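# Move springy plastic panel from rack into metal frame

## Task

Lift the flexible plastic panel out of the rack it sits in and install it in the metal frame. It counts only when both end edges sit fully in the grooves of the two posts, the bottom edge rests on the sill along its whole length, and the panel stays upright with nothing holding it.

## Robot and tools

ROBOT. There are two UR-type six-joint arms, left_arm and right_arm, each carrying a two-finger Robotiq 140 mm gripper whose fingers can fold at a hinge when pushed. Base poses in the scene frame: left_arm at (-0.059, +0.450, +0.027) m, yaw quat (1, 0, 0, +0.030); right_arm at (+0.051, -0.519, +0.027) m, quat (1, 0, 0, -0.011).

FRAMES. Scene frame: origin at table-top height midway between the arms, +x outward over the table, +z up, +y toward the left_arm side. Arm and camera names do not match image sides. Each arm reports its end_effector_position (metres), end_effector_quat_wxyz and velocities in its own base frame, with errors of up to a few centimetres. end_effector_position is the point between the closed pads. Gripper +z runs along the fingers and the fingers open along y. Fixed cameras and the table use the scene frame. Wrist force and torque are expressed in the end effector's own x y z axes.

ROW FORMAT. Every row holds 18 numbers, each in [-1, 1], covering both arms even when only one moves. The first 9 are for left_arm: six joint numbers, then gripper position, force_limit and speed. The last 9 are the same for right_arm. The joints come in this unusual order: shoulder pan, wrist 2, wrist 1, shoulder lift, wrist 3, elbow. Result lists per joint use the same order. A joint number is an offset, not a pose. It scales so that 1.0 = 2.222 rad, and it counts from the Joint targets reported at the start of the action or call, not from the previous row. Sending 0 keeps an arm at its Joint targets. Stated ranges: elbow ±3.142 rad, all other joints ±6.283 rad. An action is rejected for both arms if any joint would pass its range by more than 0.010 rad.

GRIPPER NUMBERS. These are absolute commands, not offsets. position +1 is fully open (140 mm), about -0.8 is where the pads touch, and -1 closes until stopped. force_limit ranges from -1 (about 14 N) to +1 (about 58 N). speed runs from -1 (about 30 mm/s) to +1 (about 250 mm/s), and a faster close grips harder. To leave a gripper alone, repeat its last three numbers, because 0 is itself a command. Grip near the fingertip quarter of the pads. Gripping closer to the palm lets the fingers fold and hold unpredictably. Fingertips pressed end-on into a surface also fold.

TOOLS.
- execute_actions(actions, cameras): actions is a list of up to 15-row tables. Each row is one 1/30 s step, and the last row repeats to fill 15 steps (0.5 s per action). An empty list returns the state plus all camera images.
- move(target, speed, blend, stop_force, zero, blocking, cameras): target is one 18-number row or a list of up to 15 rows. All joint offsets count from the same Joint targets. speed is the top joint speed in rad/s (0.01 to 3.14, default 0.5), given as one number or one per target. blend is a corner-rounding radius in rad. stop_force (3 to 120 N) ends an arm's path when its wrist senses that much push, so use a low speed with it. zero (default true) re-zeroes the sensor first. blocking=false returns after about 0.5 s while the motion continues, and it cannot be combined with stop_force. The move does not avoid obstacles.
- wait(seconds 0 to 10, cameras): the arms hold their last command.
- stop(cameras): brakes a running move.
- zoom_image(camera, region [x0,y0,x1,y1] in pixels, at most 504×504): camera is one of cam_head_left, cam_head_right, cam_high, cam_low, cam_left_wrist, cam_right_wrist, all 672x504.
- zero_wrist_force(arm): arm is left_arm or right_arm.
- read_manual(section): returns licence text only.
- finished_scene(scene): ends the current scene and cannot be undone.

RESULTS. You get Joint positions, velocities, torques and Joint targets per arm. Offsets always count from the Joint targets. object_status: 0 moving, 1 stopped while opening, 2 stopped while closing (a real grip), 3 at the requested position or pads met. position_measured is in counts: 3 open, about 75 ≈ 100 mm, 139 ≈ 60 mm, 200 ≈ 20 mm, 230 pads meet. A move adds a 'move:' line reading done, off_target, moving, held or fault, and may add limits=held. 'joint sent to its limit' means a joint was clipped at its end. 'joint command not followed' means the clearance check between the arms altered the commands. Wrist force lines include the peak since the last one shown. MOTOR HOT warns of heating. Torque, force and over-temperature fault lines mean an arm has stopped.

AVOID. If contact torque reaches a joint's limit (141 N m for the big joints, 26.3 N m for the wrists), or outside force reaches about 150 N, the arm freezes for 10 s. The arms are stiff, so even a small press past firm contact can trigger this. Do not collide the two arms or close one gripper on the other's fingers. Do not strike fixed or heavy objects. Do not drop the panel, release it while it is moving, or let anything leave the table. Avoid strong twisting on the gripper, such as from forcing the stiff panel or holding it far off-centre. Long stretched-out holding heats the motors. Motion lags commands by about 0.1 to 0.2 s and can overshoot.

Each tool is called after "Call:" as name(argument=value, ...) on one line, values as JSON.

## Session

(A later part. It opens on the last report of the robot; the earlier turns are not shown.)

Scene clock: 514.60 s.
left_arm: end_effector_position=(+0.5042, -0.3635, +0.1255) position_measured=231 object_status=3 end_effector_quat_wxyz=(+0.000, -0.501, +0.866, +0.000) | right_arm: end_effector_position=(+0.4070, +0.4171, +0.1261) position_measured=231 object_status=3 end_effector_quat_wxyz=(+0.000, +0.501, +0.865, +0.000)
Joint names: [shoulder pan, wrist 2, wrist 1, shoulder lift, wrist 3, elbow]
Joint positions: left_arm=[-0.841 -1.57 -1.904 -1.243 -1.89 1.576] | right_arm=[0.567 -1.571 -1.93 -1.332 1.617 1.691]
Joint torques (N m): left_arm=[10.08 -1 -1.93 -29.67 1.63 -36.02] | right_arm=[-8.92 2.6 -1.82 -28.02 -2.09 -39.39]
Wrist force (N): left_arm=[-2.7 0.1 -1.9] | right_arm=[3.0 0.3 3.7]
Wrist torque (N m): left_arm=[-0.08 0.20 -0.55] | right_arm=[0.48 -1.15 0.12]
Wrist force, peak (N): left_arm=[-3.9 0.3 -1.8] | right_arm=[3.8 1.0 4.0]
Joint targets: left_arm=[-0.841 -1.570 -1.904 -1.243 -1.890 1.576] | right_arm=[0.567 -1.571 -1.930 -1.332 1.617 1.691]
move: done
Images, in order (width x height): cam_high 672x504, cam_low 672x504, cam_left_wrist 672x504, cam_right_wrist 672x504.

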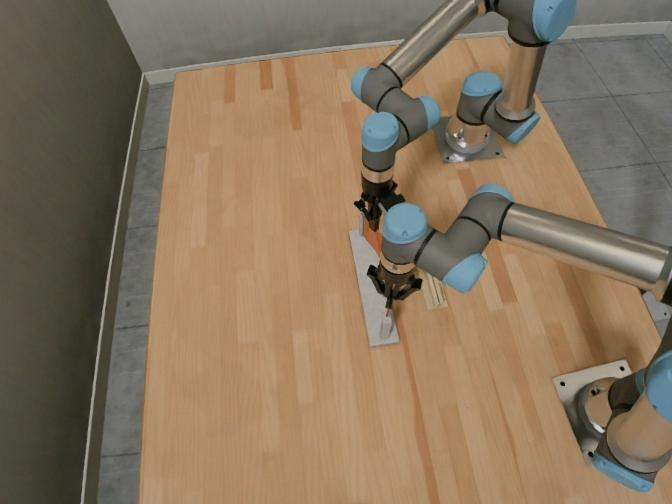

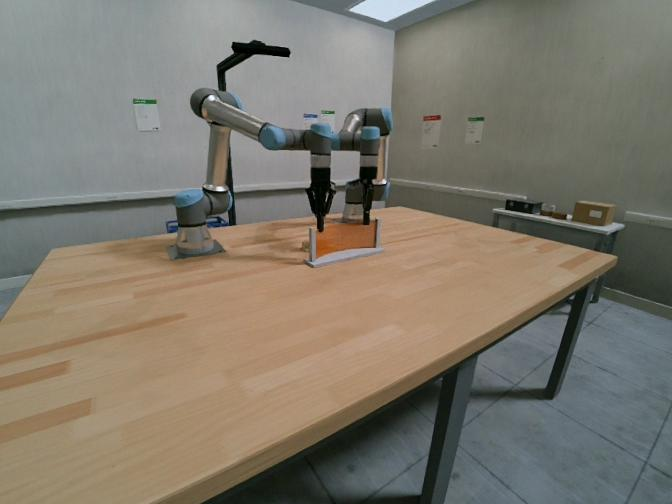

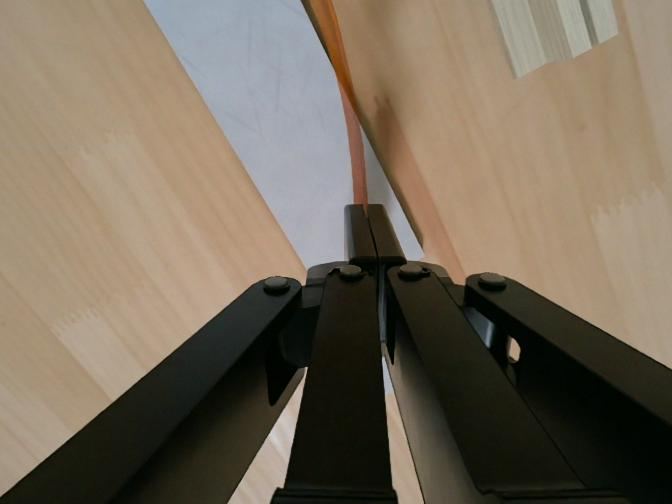

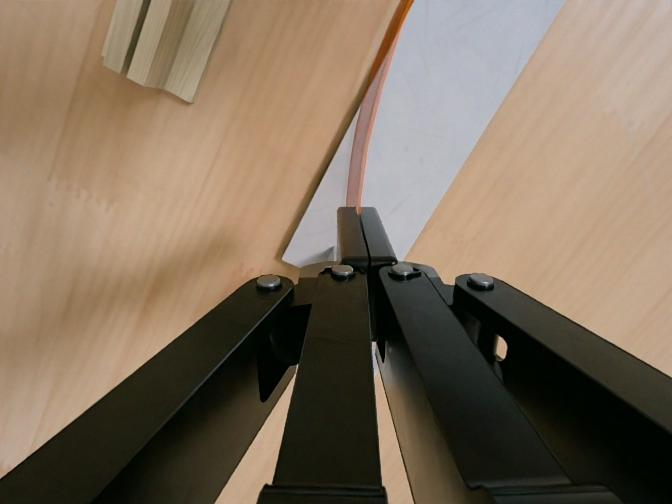

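Call:
move(target=[0.0036,0,0.0011,0.0030,-0.0504,-0.0041,-1,0.3,-1,-0.0033,0,0.0006,0.0021,0.0507,-0.0027,-1,0.3,-1], speed=0.08, stop_force=4, cameras=["cam_low","cam_left_wrist","cam_right_wrist"])

Scene clock: 532.60 s.
left_arm: end_effector_position=(+0.5091, -0.3616, +0.1254) position_measured=231 object_status=3 end_effector_quat_wxyz=(+0.000, -0.552, +0.834, +0.000) | right_arm: end_effector_position=(+0.4119, +0.4152, +0.1261) position_measured=231 object_status=3 end_effector_quat_wxyz=(+0.000, +0.552, +0.834, +0.000)
Joint names: [shoulder pan, wrist 2, wrist 1, shoulder lift, wrist 3, elbow]
Joint positions: left_arm=[-0.833 -1.57 -1.901 -1.236 -2.002 1.567] | right_arm=[0.559 -1.571 -1.929 -1.327 1.73 1.685]
Joint torques (N m): left_arm=[10.01 -1 -1.79 -30.37 -1.41 -36.83] | right_arm=[-9.12 2.45 -1.47 -28.21 1.67 -37.95]
Wrist force (N): left_arm=[-3.1 -0.2 -1.9] | right_arm=[3.1 1.4 3.9]
Wrist torque (N m): left_arm=[-0.12 0.20 -0.38] | right_arm=[0.39 -1.17 -0.11]
Wrist force, peak (N): left_arm=[-3.6 0.3 -2.0] | right_arm=[3.1 1.6 4.1]
Joint targets: left_arm=[-0.833 -1.570 -1.901 -1.236 -2.002 1.567] | right_arm=[0.559 -1.571 -1.929 -1.327 1.730 1.685]
move: done
Images, in order (width x height): cam_low 672x504, cam_left_wrist 672x504, cam_right_wrist 672x504.

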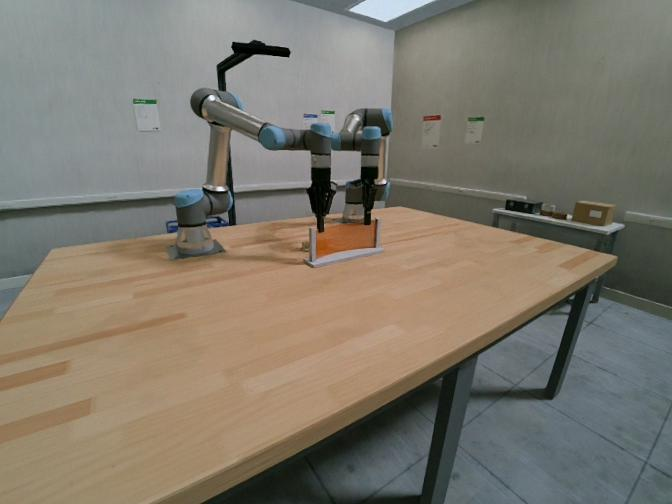

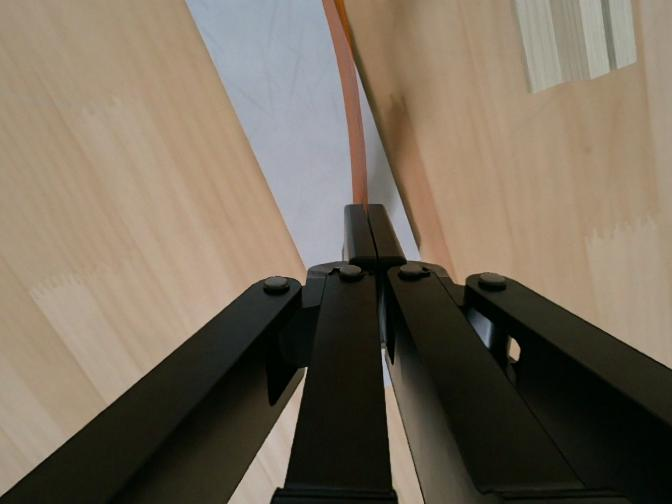

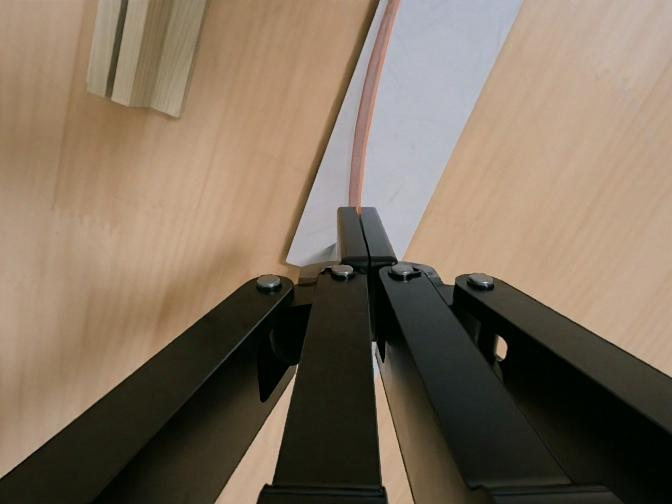

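Call:
move(target=[0.0034,0,0.0013,0.0035,-0.0506,-0.0048,-1,0.3,-1,-0.0030,0,0.0008,0.0027,0.0511,-0.0035,-1,0.3,-1], speed=0.08, stop_force=4, cameras=[])

Scene clock: 550.23 s.
left_arm: end_effector_position=(+0.5142, -0.3603, +0.1254) position_measured=231 object_status=3 end_effector_quat_wxyz=(+0.000, -0.601, +0.799, +0.000) | right_arm: end_effector_position=(+0.4170, +0.4139, +0.1261) position_measured=231 object_status=3 end_effector_quat_wxyz=(+0.000, +0.601, +0.799, +0.000)
Joint names: [shoulder pan, wrist 2, wrist 1, shoulder lift, wrist 3, elbow]
Joint positions: left_arm=[-0.825 -1.57 -1.899 -1.229 -2.114 1.557] | right_arm=[0.553 -1.571 -1.927 -1.321 1.843 1.678]
Joint torques (N m): left_arm=[10.4 -1.07 -1.79 -30.61 -1.44 -36.8] | right_arm=[-8.97 2.46 -1.13 -28.33 1.71 -37.71]
Wrist force (N): left_arm=[-3.1 -0.5 -1.6] | right_arm=[3.5 2.6 3.9]
Wrist torque (N m): left_arm=[-0.14 0.27 -0.30] | right_arm=[0.35 -1.11 -0.22]
Wrist force, peak (N): left_arm=[-3.7 0.0 -2.1] | right_arm=[3.3 2.5 4.4]
Joint targets: left_arm=[-0.825 -1.570 -1.899 -1.229 -2.114 1.557] | right_arm=[0.553 -1.571 -1.927 -1.321 1.843 1.678]
move: done
No camera images: "cameras" was empty.

Call:
move(target=[0.00317,0,0.00195,0.00407,-0.05119,-0.00594,-1,0.3,-1,-0.00259,0,0.00077,0.00326,0.05132,-0.00439,-1,0.3,-1], speed=0.08, stop_force=4, cameras=["cam_left_wrist","cam_right_wrist","cam_low"])

Scene clock: 572.90 s.
left_arm: end_effector_position=(+0.5195, -0.3597, +0.1256) position_measured=231 object_status=3 end_effector_quat_wxyz=(+0.000, -0.648, +0.762, +0.000) | right_arm: end_effector_position=(+0.4224, +0.4133, +0.1263) position_measured=231 object_status=3 end_effector_quat_wxyz=(+0.000, +0.648, +0.762, +0.000)
Joint names: [shoulder pan, wrist 2, wrist 1, shoulder lift, wrist 3, elbow]
Joint positions: left_arm=[-0.818 -1.57 -1.894 -1.22 -2.228 1.543] | right_arm=[0.547 -1.571 -1.925 -1.314 1.957 1.668]
Joint torques (N m): left_arm=[10.08 -1.02 -1.86 -31.28 -1.53 -36.14] | right_arm=[-8.98 2.45 -1.89 -29.27 1.7 -39.06]
Wrist force (N): left_arm=[-3.3 -0.6 -1.3] | right_arm=[2.3 0.9 4.1]
Wrist torque (N m): left_arm=[-0.12 0.23 -0.23] | right_arm=[0.46 -1.09 -0.23]
Wrist force, peak (N): left_arm=[-4.0 -0.6 -1.9] | right_arm=[3.5 2.6 4.4]
Joint targets: left_arm=[-0.818 -1.570 -1.894 -1.220 -2.228 1.543] | right_arm=[0.547 -1.571 -1.925 -1.314 1.957 1.668]
move: done
Images, in order (width x height): cam_low 672x504, cam_left_wrist 672x504, cam_right_wrist 672x504.

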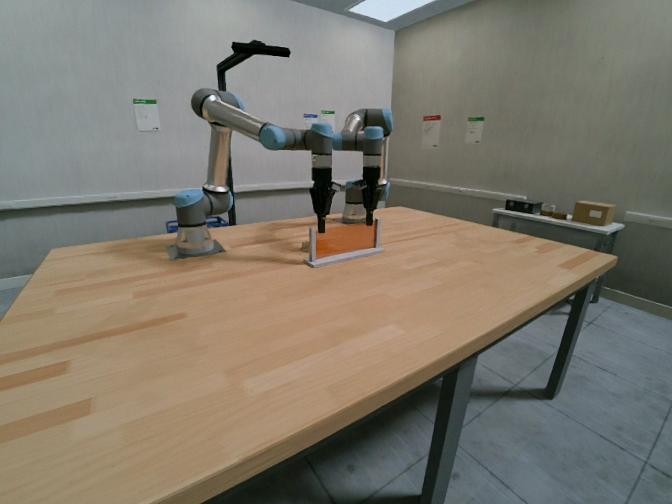

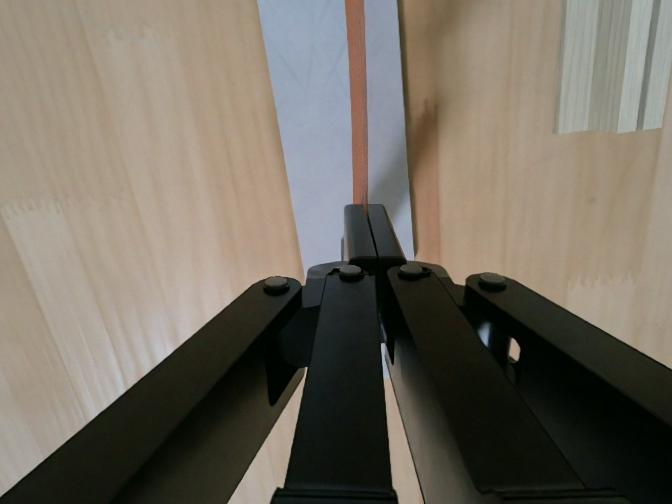

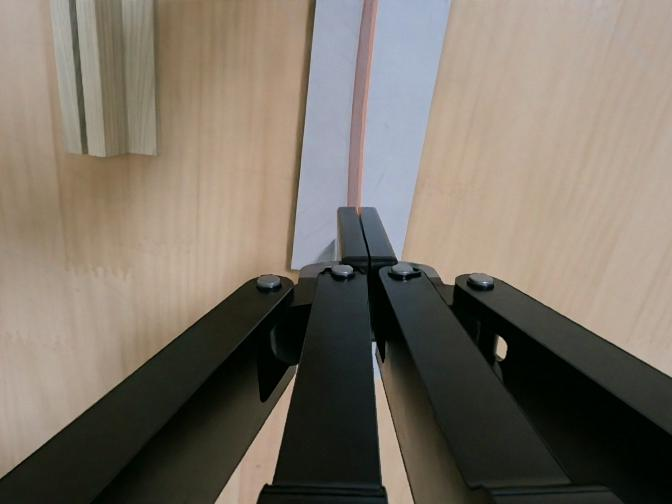

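Call:
move(target=[0.00284,0,0.00146,0.00443,-0.05107,-0.00580,-1,0.3,-1,-0.00204,0,0.00098,0.00383,0.05187,-0.00472,-1,0.3,-1], speed=0.08, stop_force=4, cameras=["cam_left_wrist","cam_right_wrist","cam_low","cam_high"])

Scene clock: 584.33 s.
left_arm: end_effector_position=(+0.5247, -0.3595, +0.1253) position_measured=231 object_status=3 end_effector_quat_wxyz=(+0.000, +0.692, -0.721, +0.000) | right_arm: end_effector_position=(+0.4274, +0.4133, +0.1261) position_measured=231 object_status=3 end_effector_quat_wxyz=(+0.000, +0.692, +0.721, +0.000)
Joint names: [shoulder pan, wrist 2, wrist 1, shoulder lift, wrist 3, elbow]
Joint positions: left_arm=[-0.812 -1.57 -1.891 -1.21 -2.342 1.53] | right_arm=[0.542 -1.571 -1.923 -1.305 2.072 1.657]
Joint torques (N m): left_arm=[10.91 -1.22 -1.82 -31.89 -1.51 -36.95] | right_arm=[-9.45 2.32 -1.82 -29.01 1.73 -39.23]
Wrist force (N): left_arm=[-3.4 -0.4 -1.6] | right_arm=[2.7 0.8 4.0]
Wrist torque (N m): left_arm=[-0.02 0.30 -0.18] | right_arm=[0.39 -1.06 -0.28]
Wrist force, peak (N): left_arm=[-4.5 -0.5 -1.8] | right_arm=[2.8 1.0 4.3]
Joint targets: left_arm=[-0.812 -1.570 -1.891 -1.210 -2.342 1.530] | right_arm=[0.542 -1.571 -1.923 -1.305 2.072 1.657]
move: done
Images, in order (width x height): cam_high 672x504, cam_low 672x504, cam_left_wrist 672x504, cam_right_wrist 672x504.

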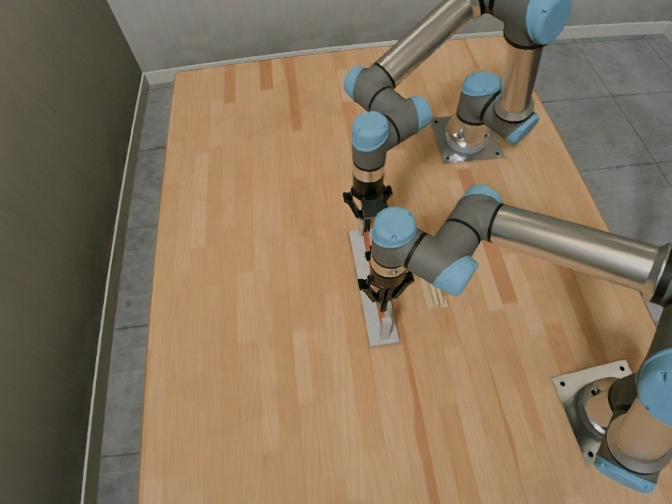

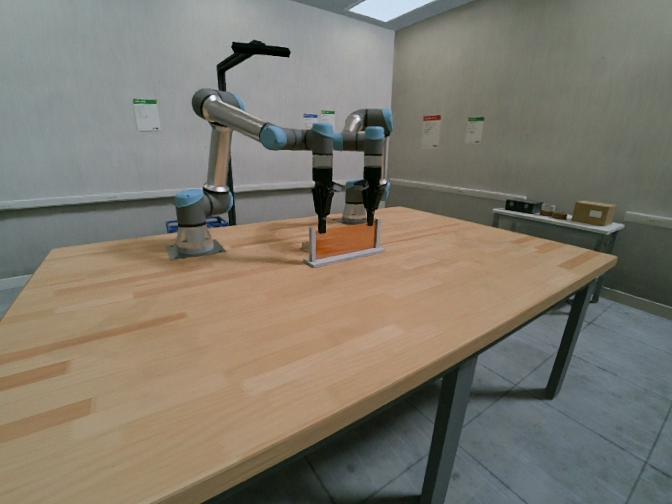

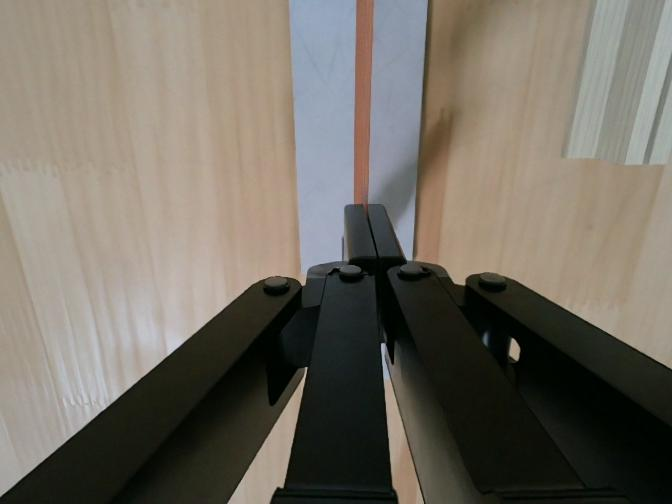

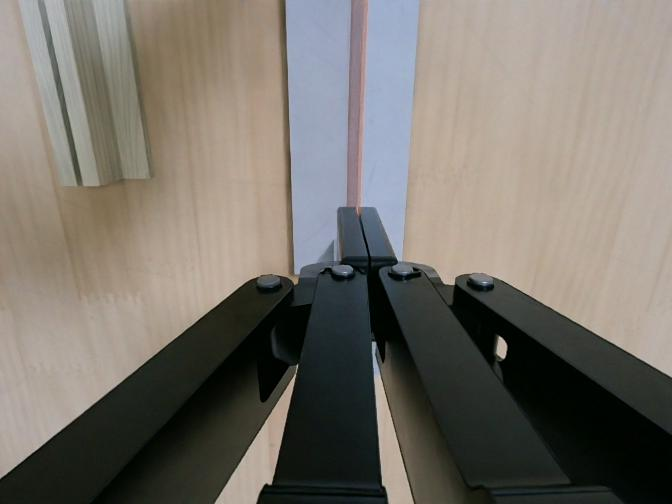

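Call:
zoom_image(camera="cam_low", region=[295, 205, 395, 275])

Call:
zoom_image(camera="cam_high", region=[335, 200, 415, 360])

Scaled by 5.040 from the camera's 672x504 image, which has a finer 960x720 frame.

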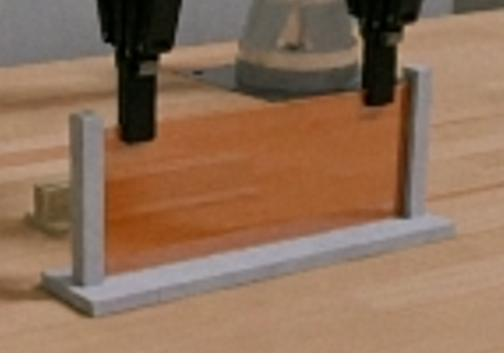

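Scaled by 3.150 from the camera's 672x504 image, which has a finer 960x720 frame.

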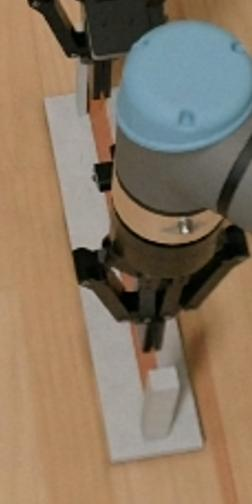

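Call:
move(target=[0,0,-0.002685,0.000842,0,0.001844,-1,0.3,-1,0,0,-0.002778,0.000924,0,0.001854,-1,0.3,-1], speed=0.01, stop_force=4, cameras=[])

Scene clock: 591.33 s.
left_arm: end_effector_position=(+0.5248, -0.3595, +0.1247) position_measured=231 object_status=3 end_effector_quat_wxyz=(+0.000, +0.692, -0.721, +0.000) | right_arm: end_effector_position=(+0.4275, +0.4133, +0.1254) position_measured=231 object_status=3 end_effector_quat_wxyz=(+0.000, +0.693, +0.721, +0.000)
Joint names: [shoulder pan, wrist 2, wrist 1, shoulder lift, wrist 3, elbow]
Joint positions: left_arm=[-0.812 -1.57 -1.893 -1.209 -2.342 1.531] | right_arm=[0.542 -1.571 -1.925 -1.304 2.072 1.659]
Joint torques (N m): left_arm=[8.88 -1.09 -1.88 -53.09 -1.39 -35.01] | right_arm=[-7.26 2.26 -1.79 -40.14 1.8 -37.03]
Wrist force (N): left_arm=[-4.9 -0.7 -5.7] | right_arm=[0.8 0.8 -0.6]
Wrist torque (N m): left_arm=[-0.07 0.32 -0.18] | right_arm=[0.40 -1.08 -0.28]
Wrist force, peak (N): left_arm=[-5.2 -0.6 -7.3] | right_arm=[2.7 0.7 4.4]
Joint targets: left_arm=[-0.812 -1.570 -1.893 -1.209 -2.342 1.531] | right_arm=[0.542 -1.571 -1.925 -1.304 2.072 1.659]
move: contact (left_arm, right_arm)
No camera images: "cameras" was empty.

Call:
move(target=[[0,0,0,0,0,0,-0.4,0.3,-1,0,0,0,0,0,0,-0.4,0.3,-1],[0,0,0.07611,-0.01774,0,-0.05829,-0.4,0.3,-1,0,0,0.07804,-0.01994,0,-0.05846,-0.4,0.3,-1]], speed=0.2, cameras=["cam_left_wrist","cam_right_wrist","cam_low","cam_high"])

Scene clock: 603.10 s.
left_arm: end_effector_position=(+0.5246, -0.3593, +0.1945) position_measured=179 object_status=3 end_effector_quat_wxyz=(+0.000, +0.692, -0.721, +0.000) | right_arm: end_effector_position=(+0.4275, +0.4133, +0.1957) position_measured=179 object_status=3 end_effector_quat_wxyz=(+0.000, +0.693, +0.721, +0.000)
Joint names: [shoulder pan, wrist 2, wrist 1, shoulder lift, wrist 3, elbow]
Joint positions: left_arm=[-0.812 -1.57 -1.724 -1.249 -2.342 1.402] | right_arm=[0.542 -1.571 -1.752 -1.349 2.072 1.529]
Joint torques (N m): left_arm=[5.71 -0.93 -1.17 -54.3 -0.96 -38.04] | right_arm=[-2.34 -2.18 -1.86 -41.33 1.81 -39.34]
Wrist force (N): left_arm=[-1.4 -0.8 -1.7] | right_arm=[3.9 0.8 3.6]
Wrist torque (N m): left_arm=[-0.04 0.23 -0.22] | right_arm=[0.43 -0.94 -0.30]
Wrist force, peak (N): left_arm=[-5.1 -0.7 -5.9] | right_arm=[4.1 0.5 4.3]
Joint targets: left_arm=[-0.812 -1.570 -1.724 -1.249 -2.342 1.402] | right_arm=[0.542 -1.571 -1.752 -1.349 2.072 1.529]
move: done
Images, in order (width x height): cam_high 672x504, cam_low 672x504, cam_left_wrist 672x504, cam_right_wrist 672x504.

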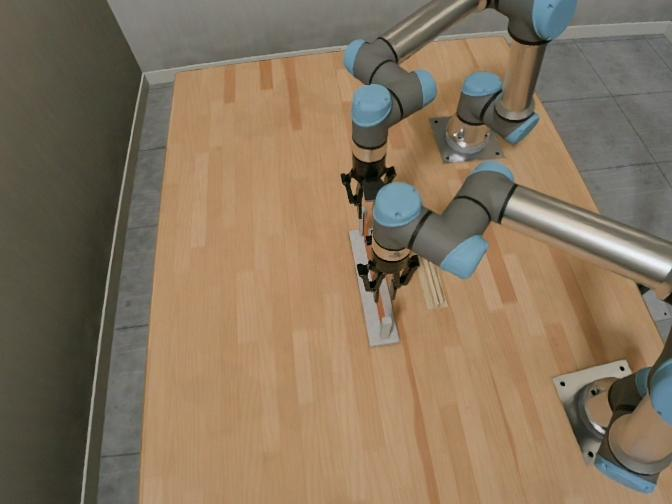

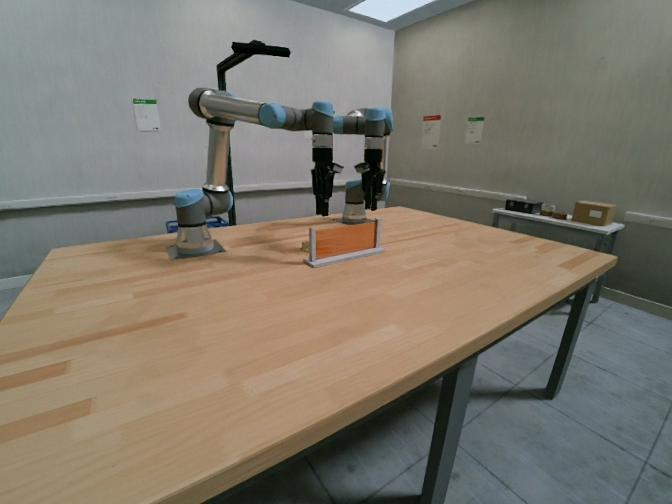

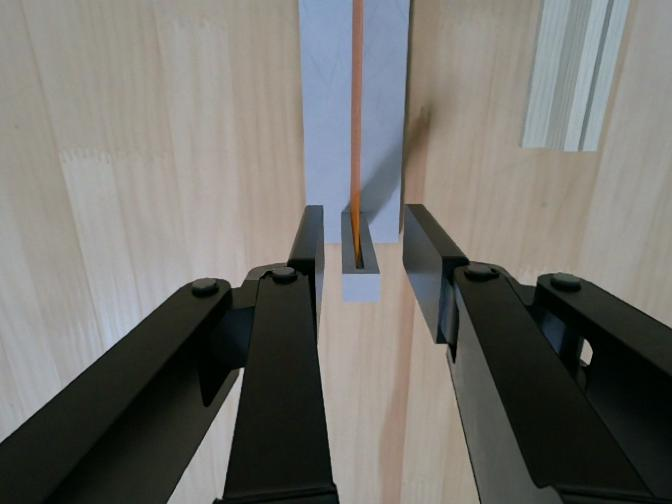

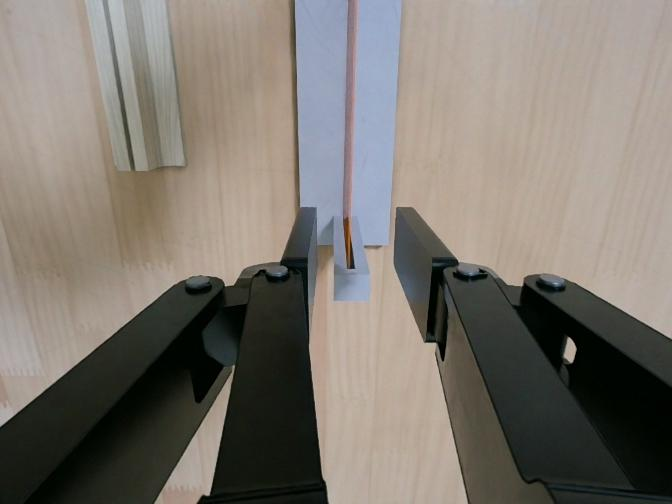

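Call:
zoom_image(camera="cam_low", region=[300, 210, 390, 273])

Call:
zoom_image(camera="cam_left_wrist", region=[300, 180, 420, 310])

Call:
zoom_image(camera="cam_right_wrist", region=[290, 180, 410, 310])

Scaled by 5.600 from the camera's 672x504 image, which has a finer 960x720 frame.

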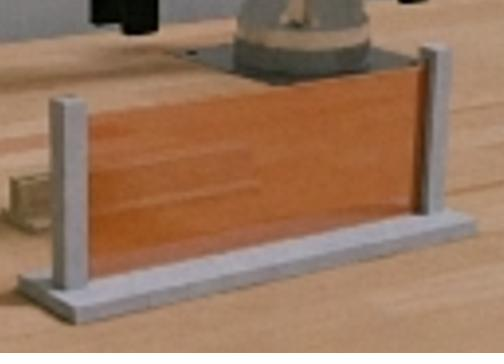

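Scaled by 3.877 from the camera's 672x504 image, which has a finer 960x720 frame.

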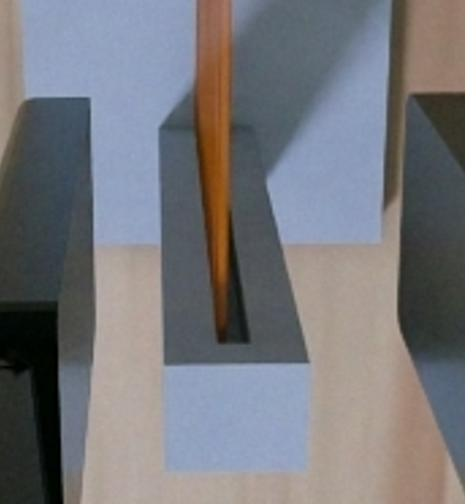

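Scaled by 3.877 from the camera's 672x504 image, which has a finer 960x720 frame.

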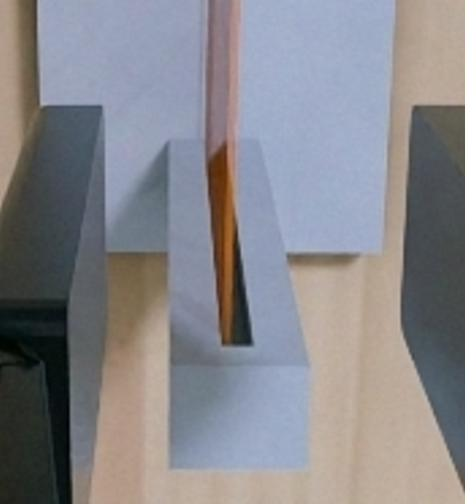

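Call:
finished_scene(scene=1)

The scene is finished: the task was done.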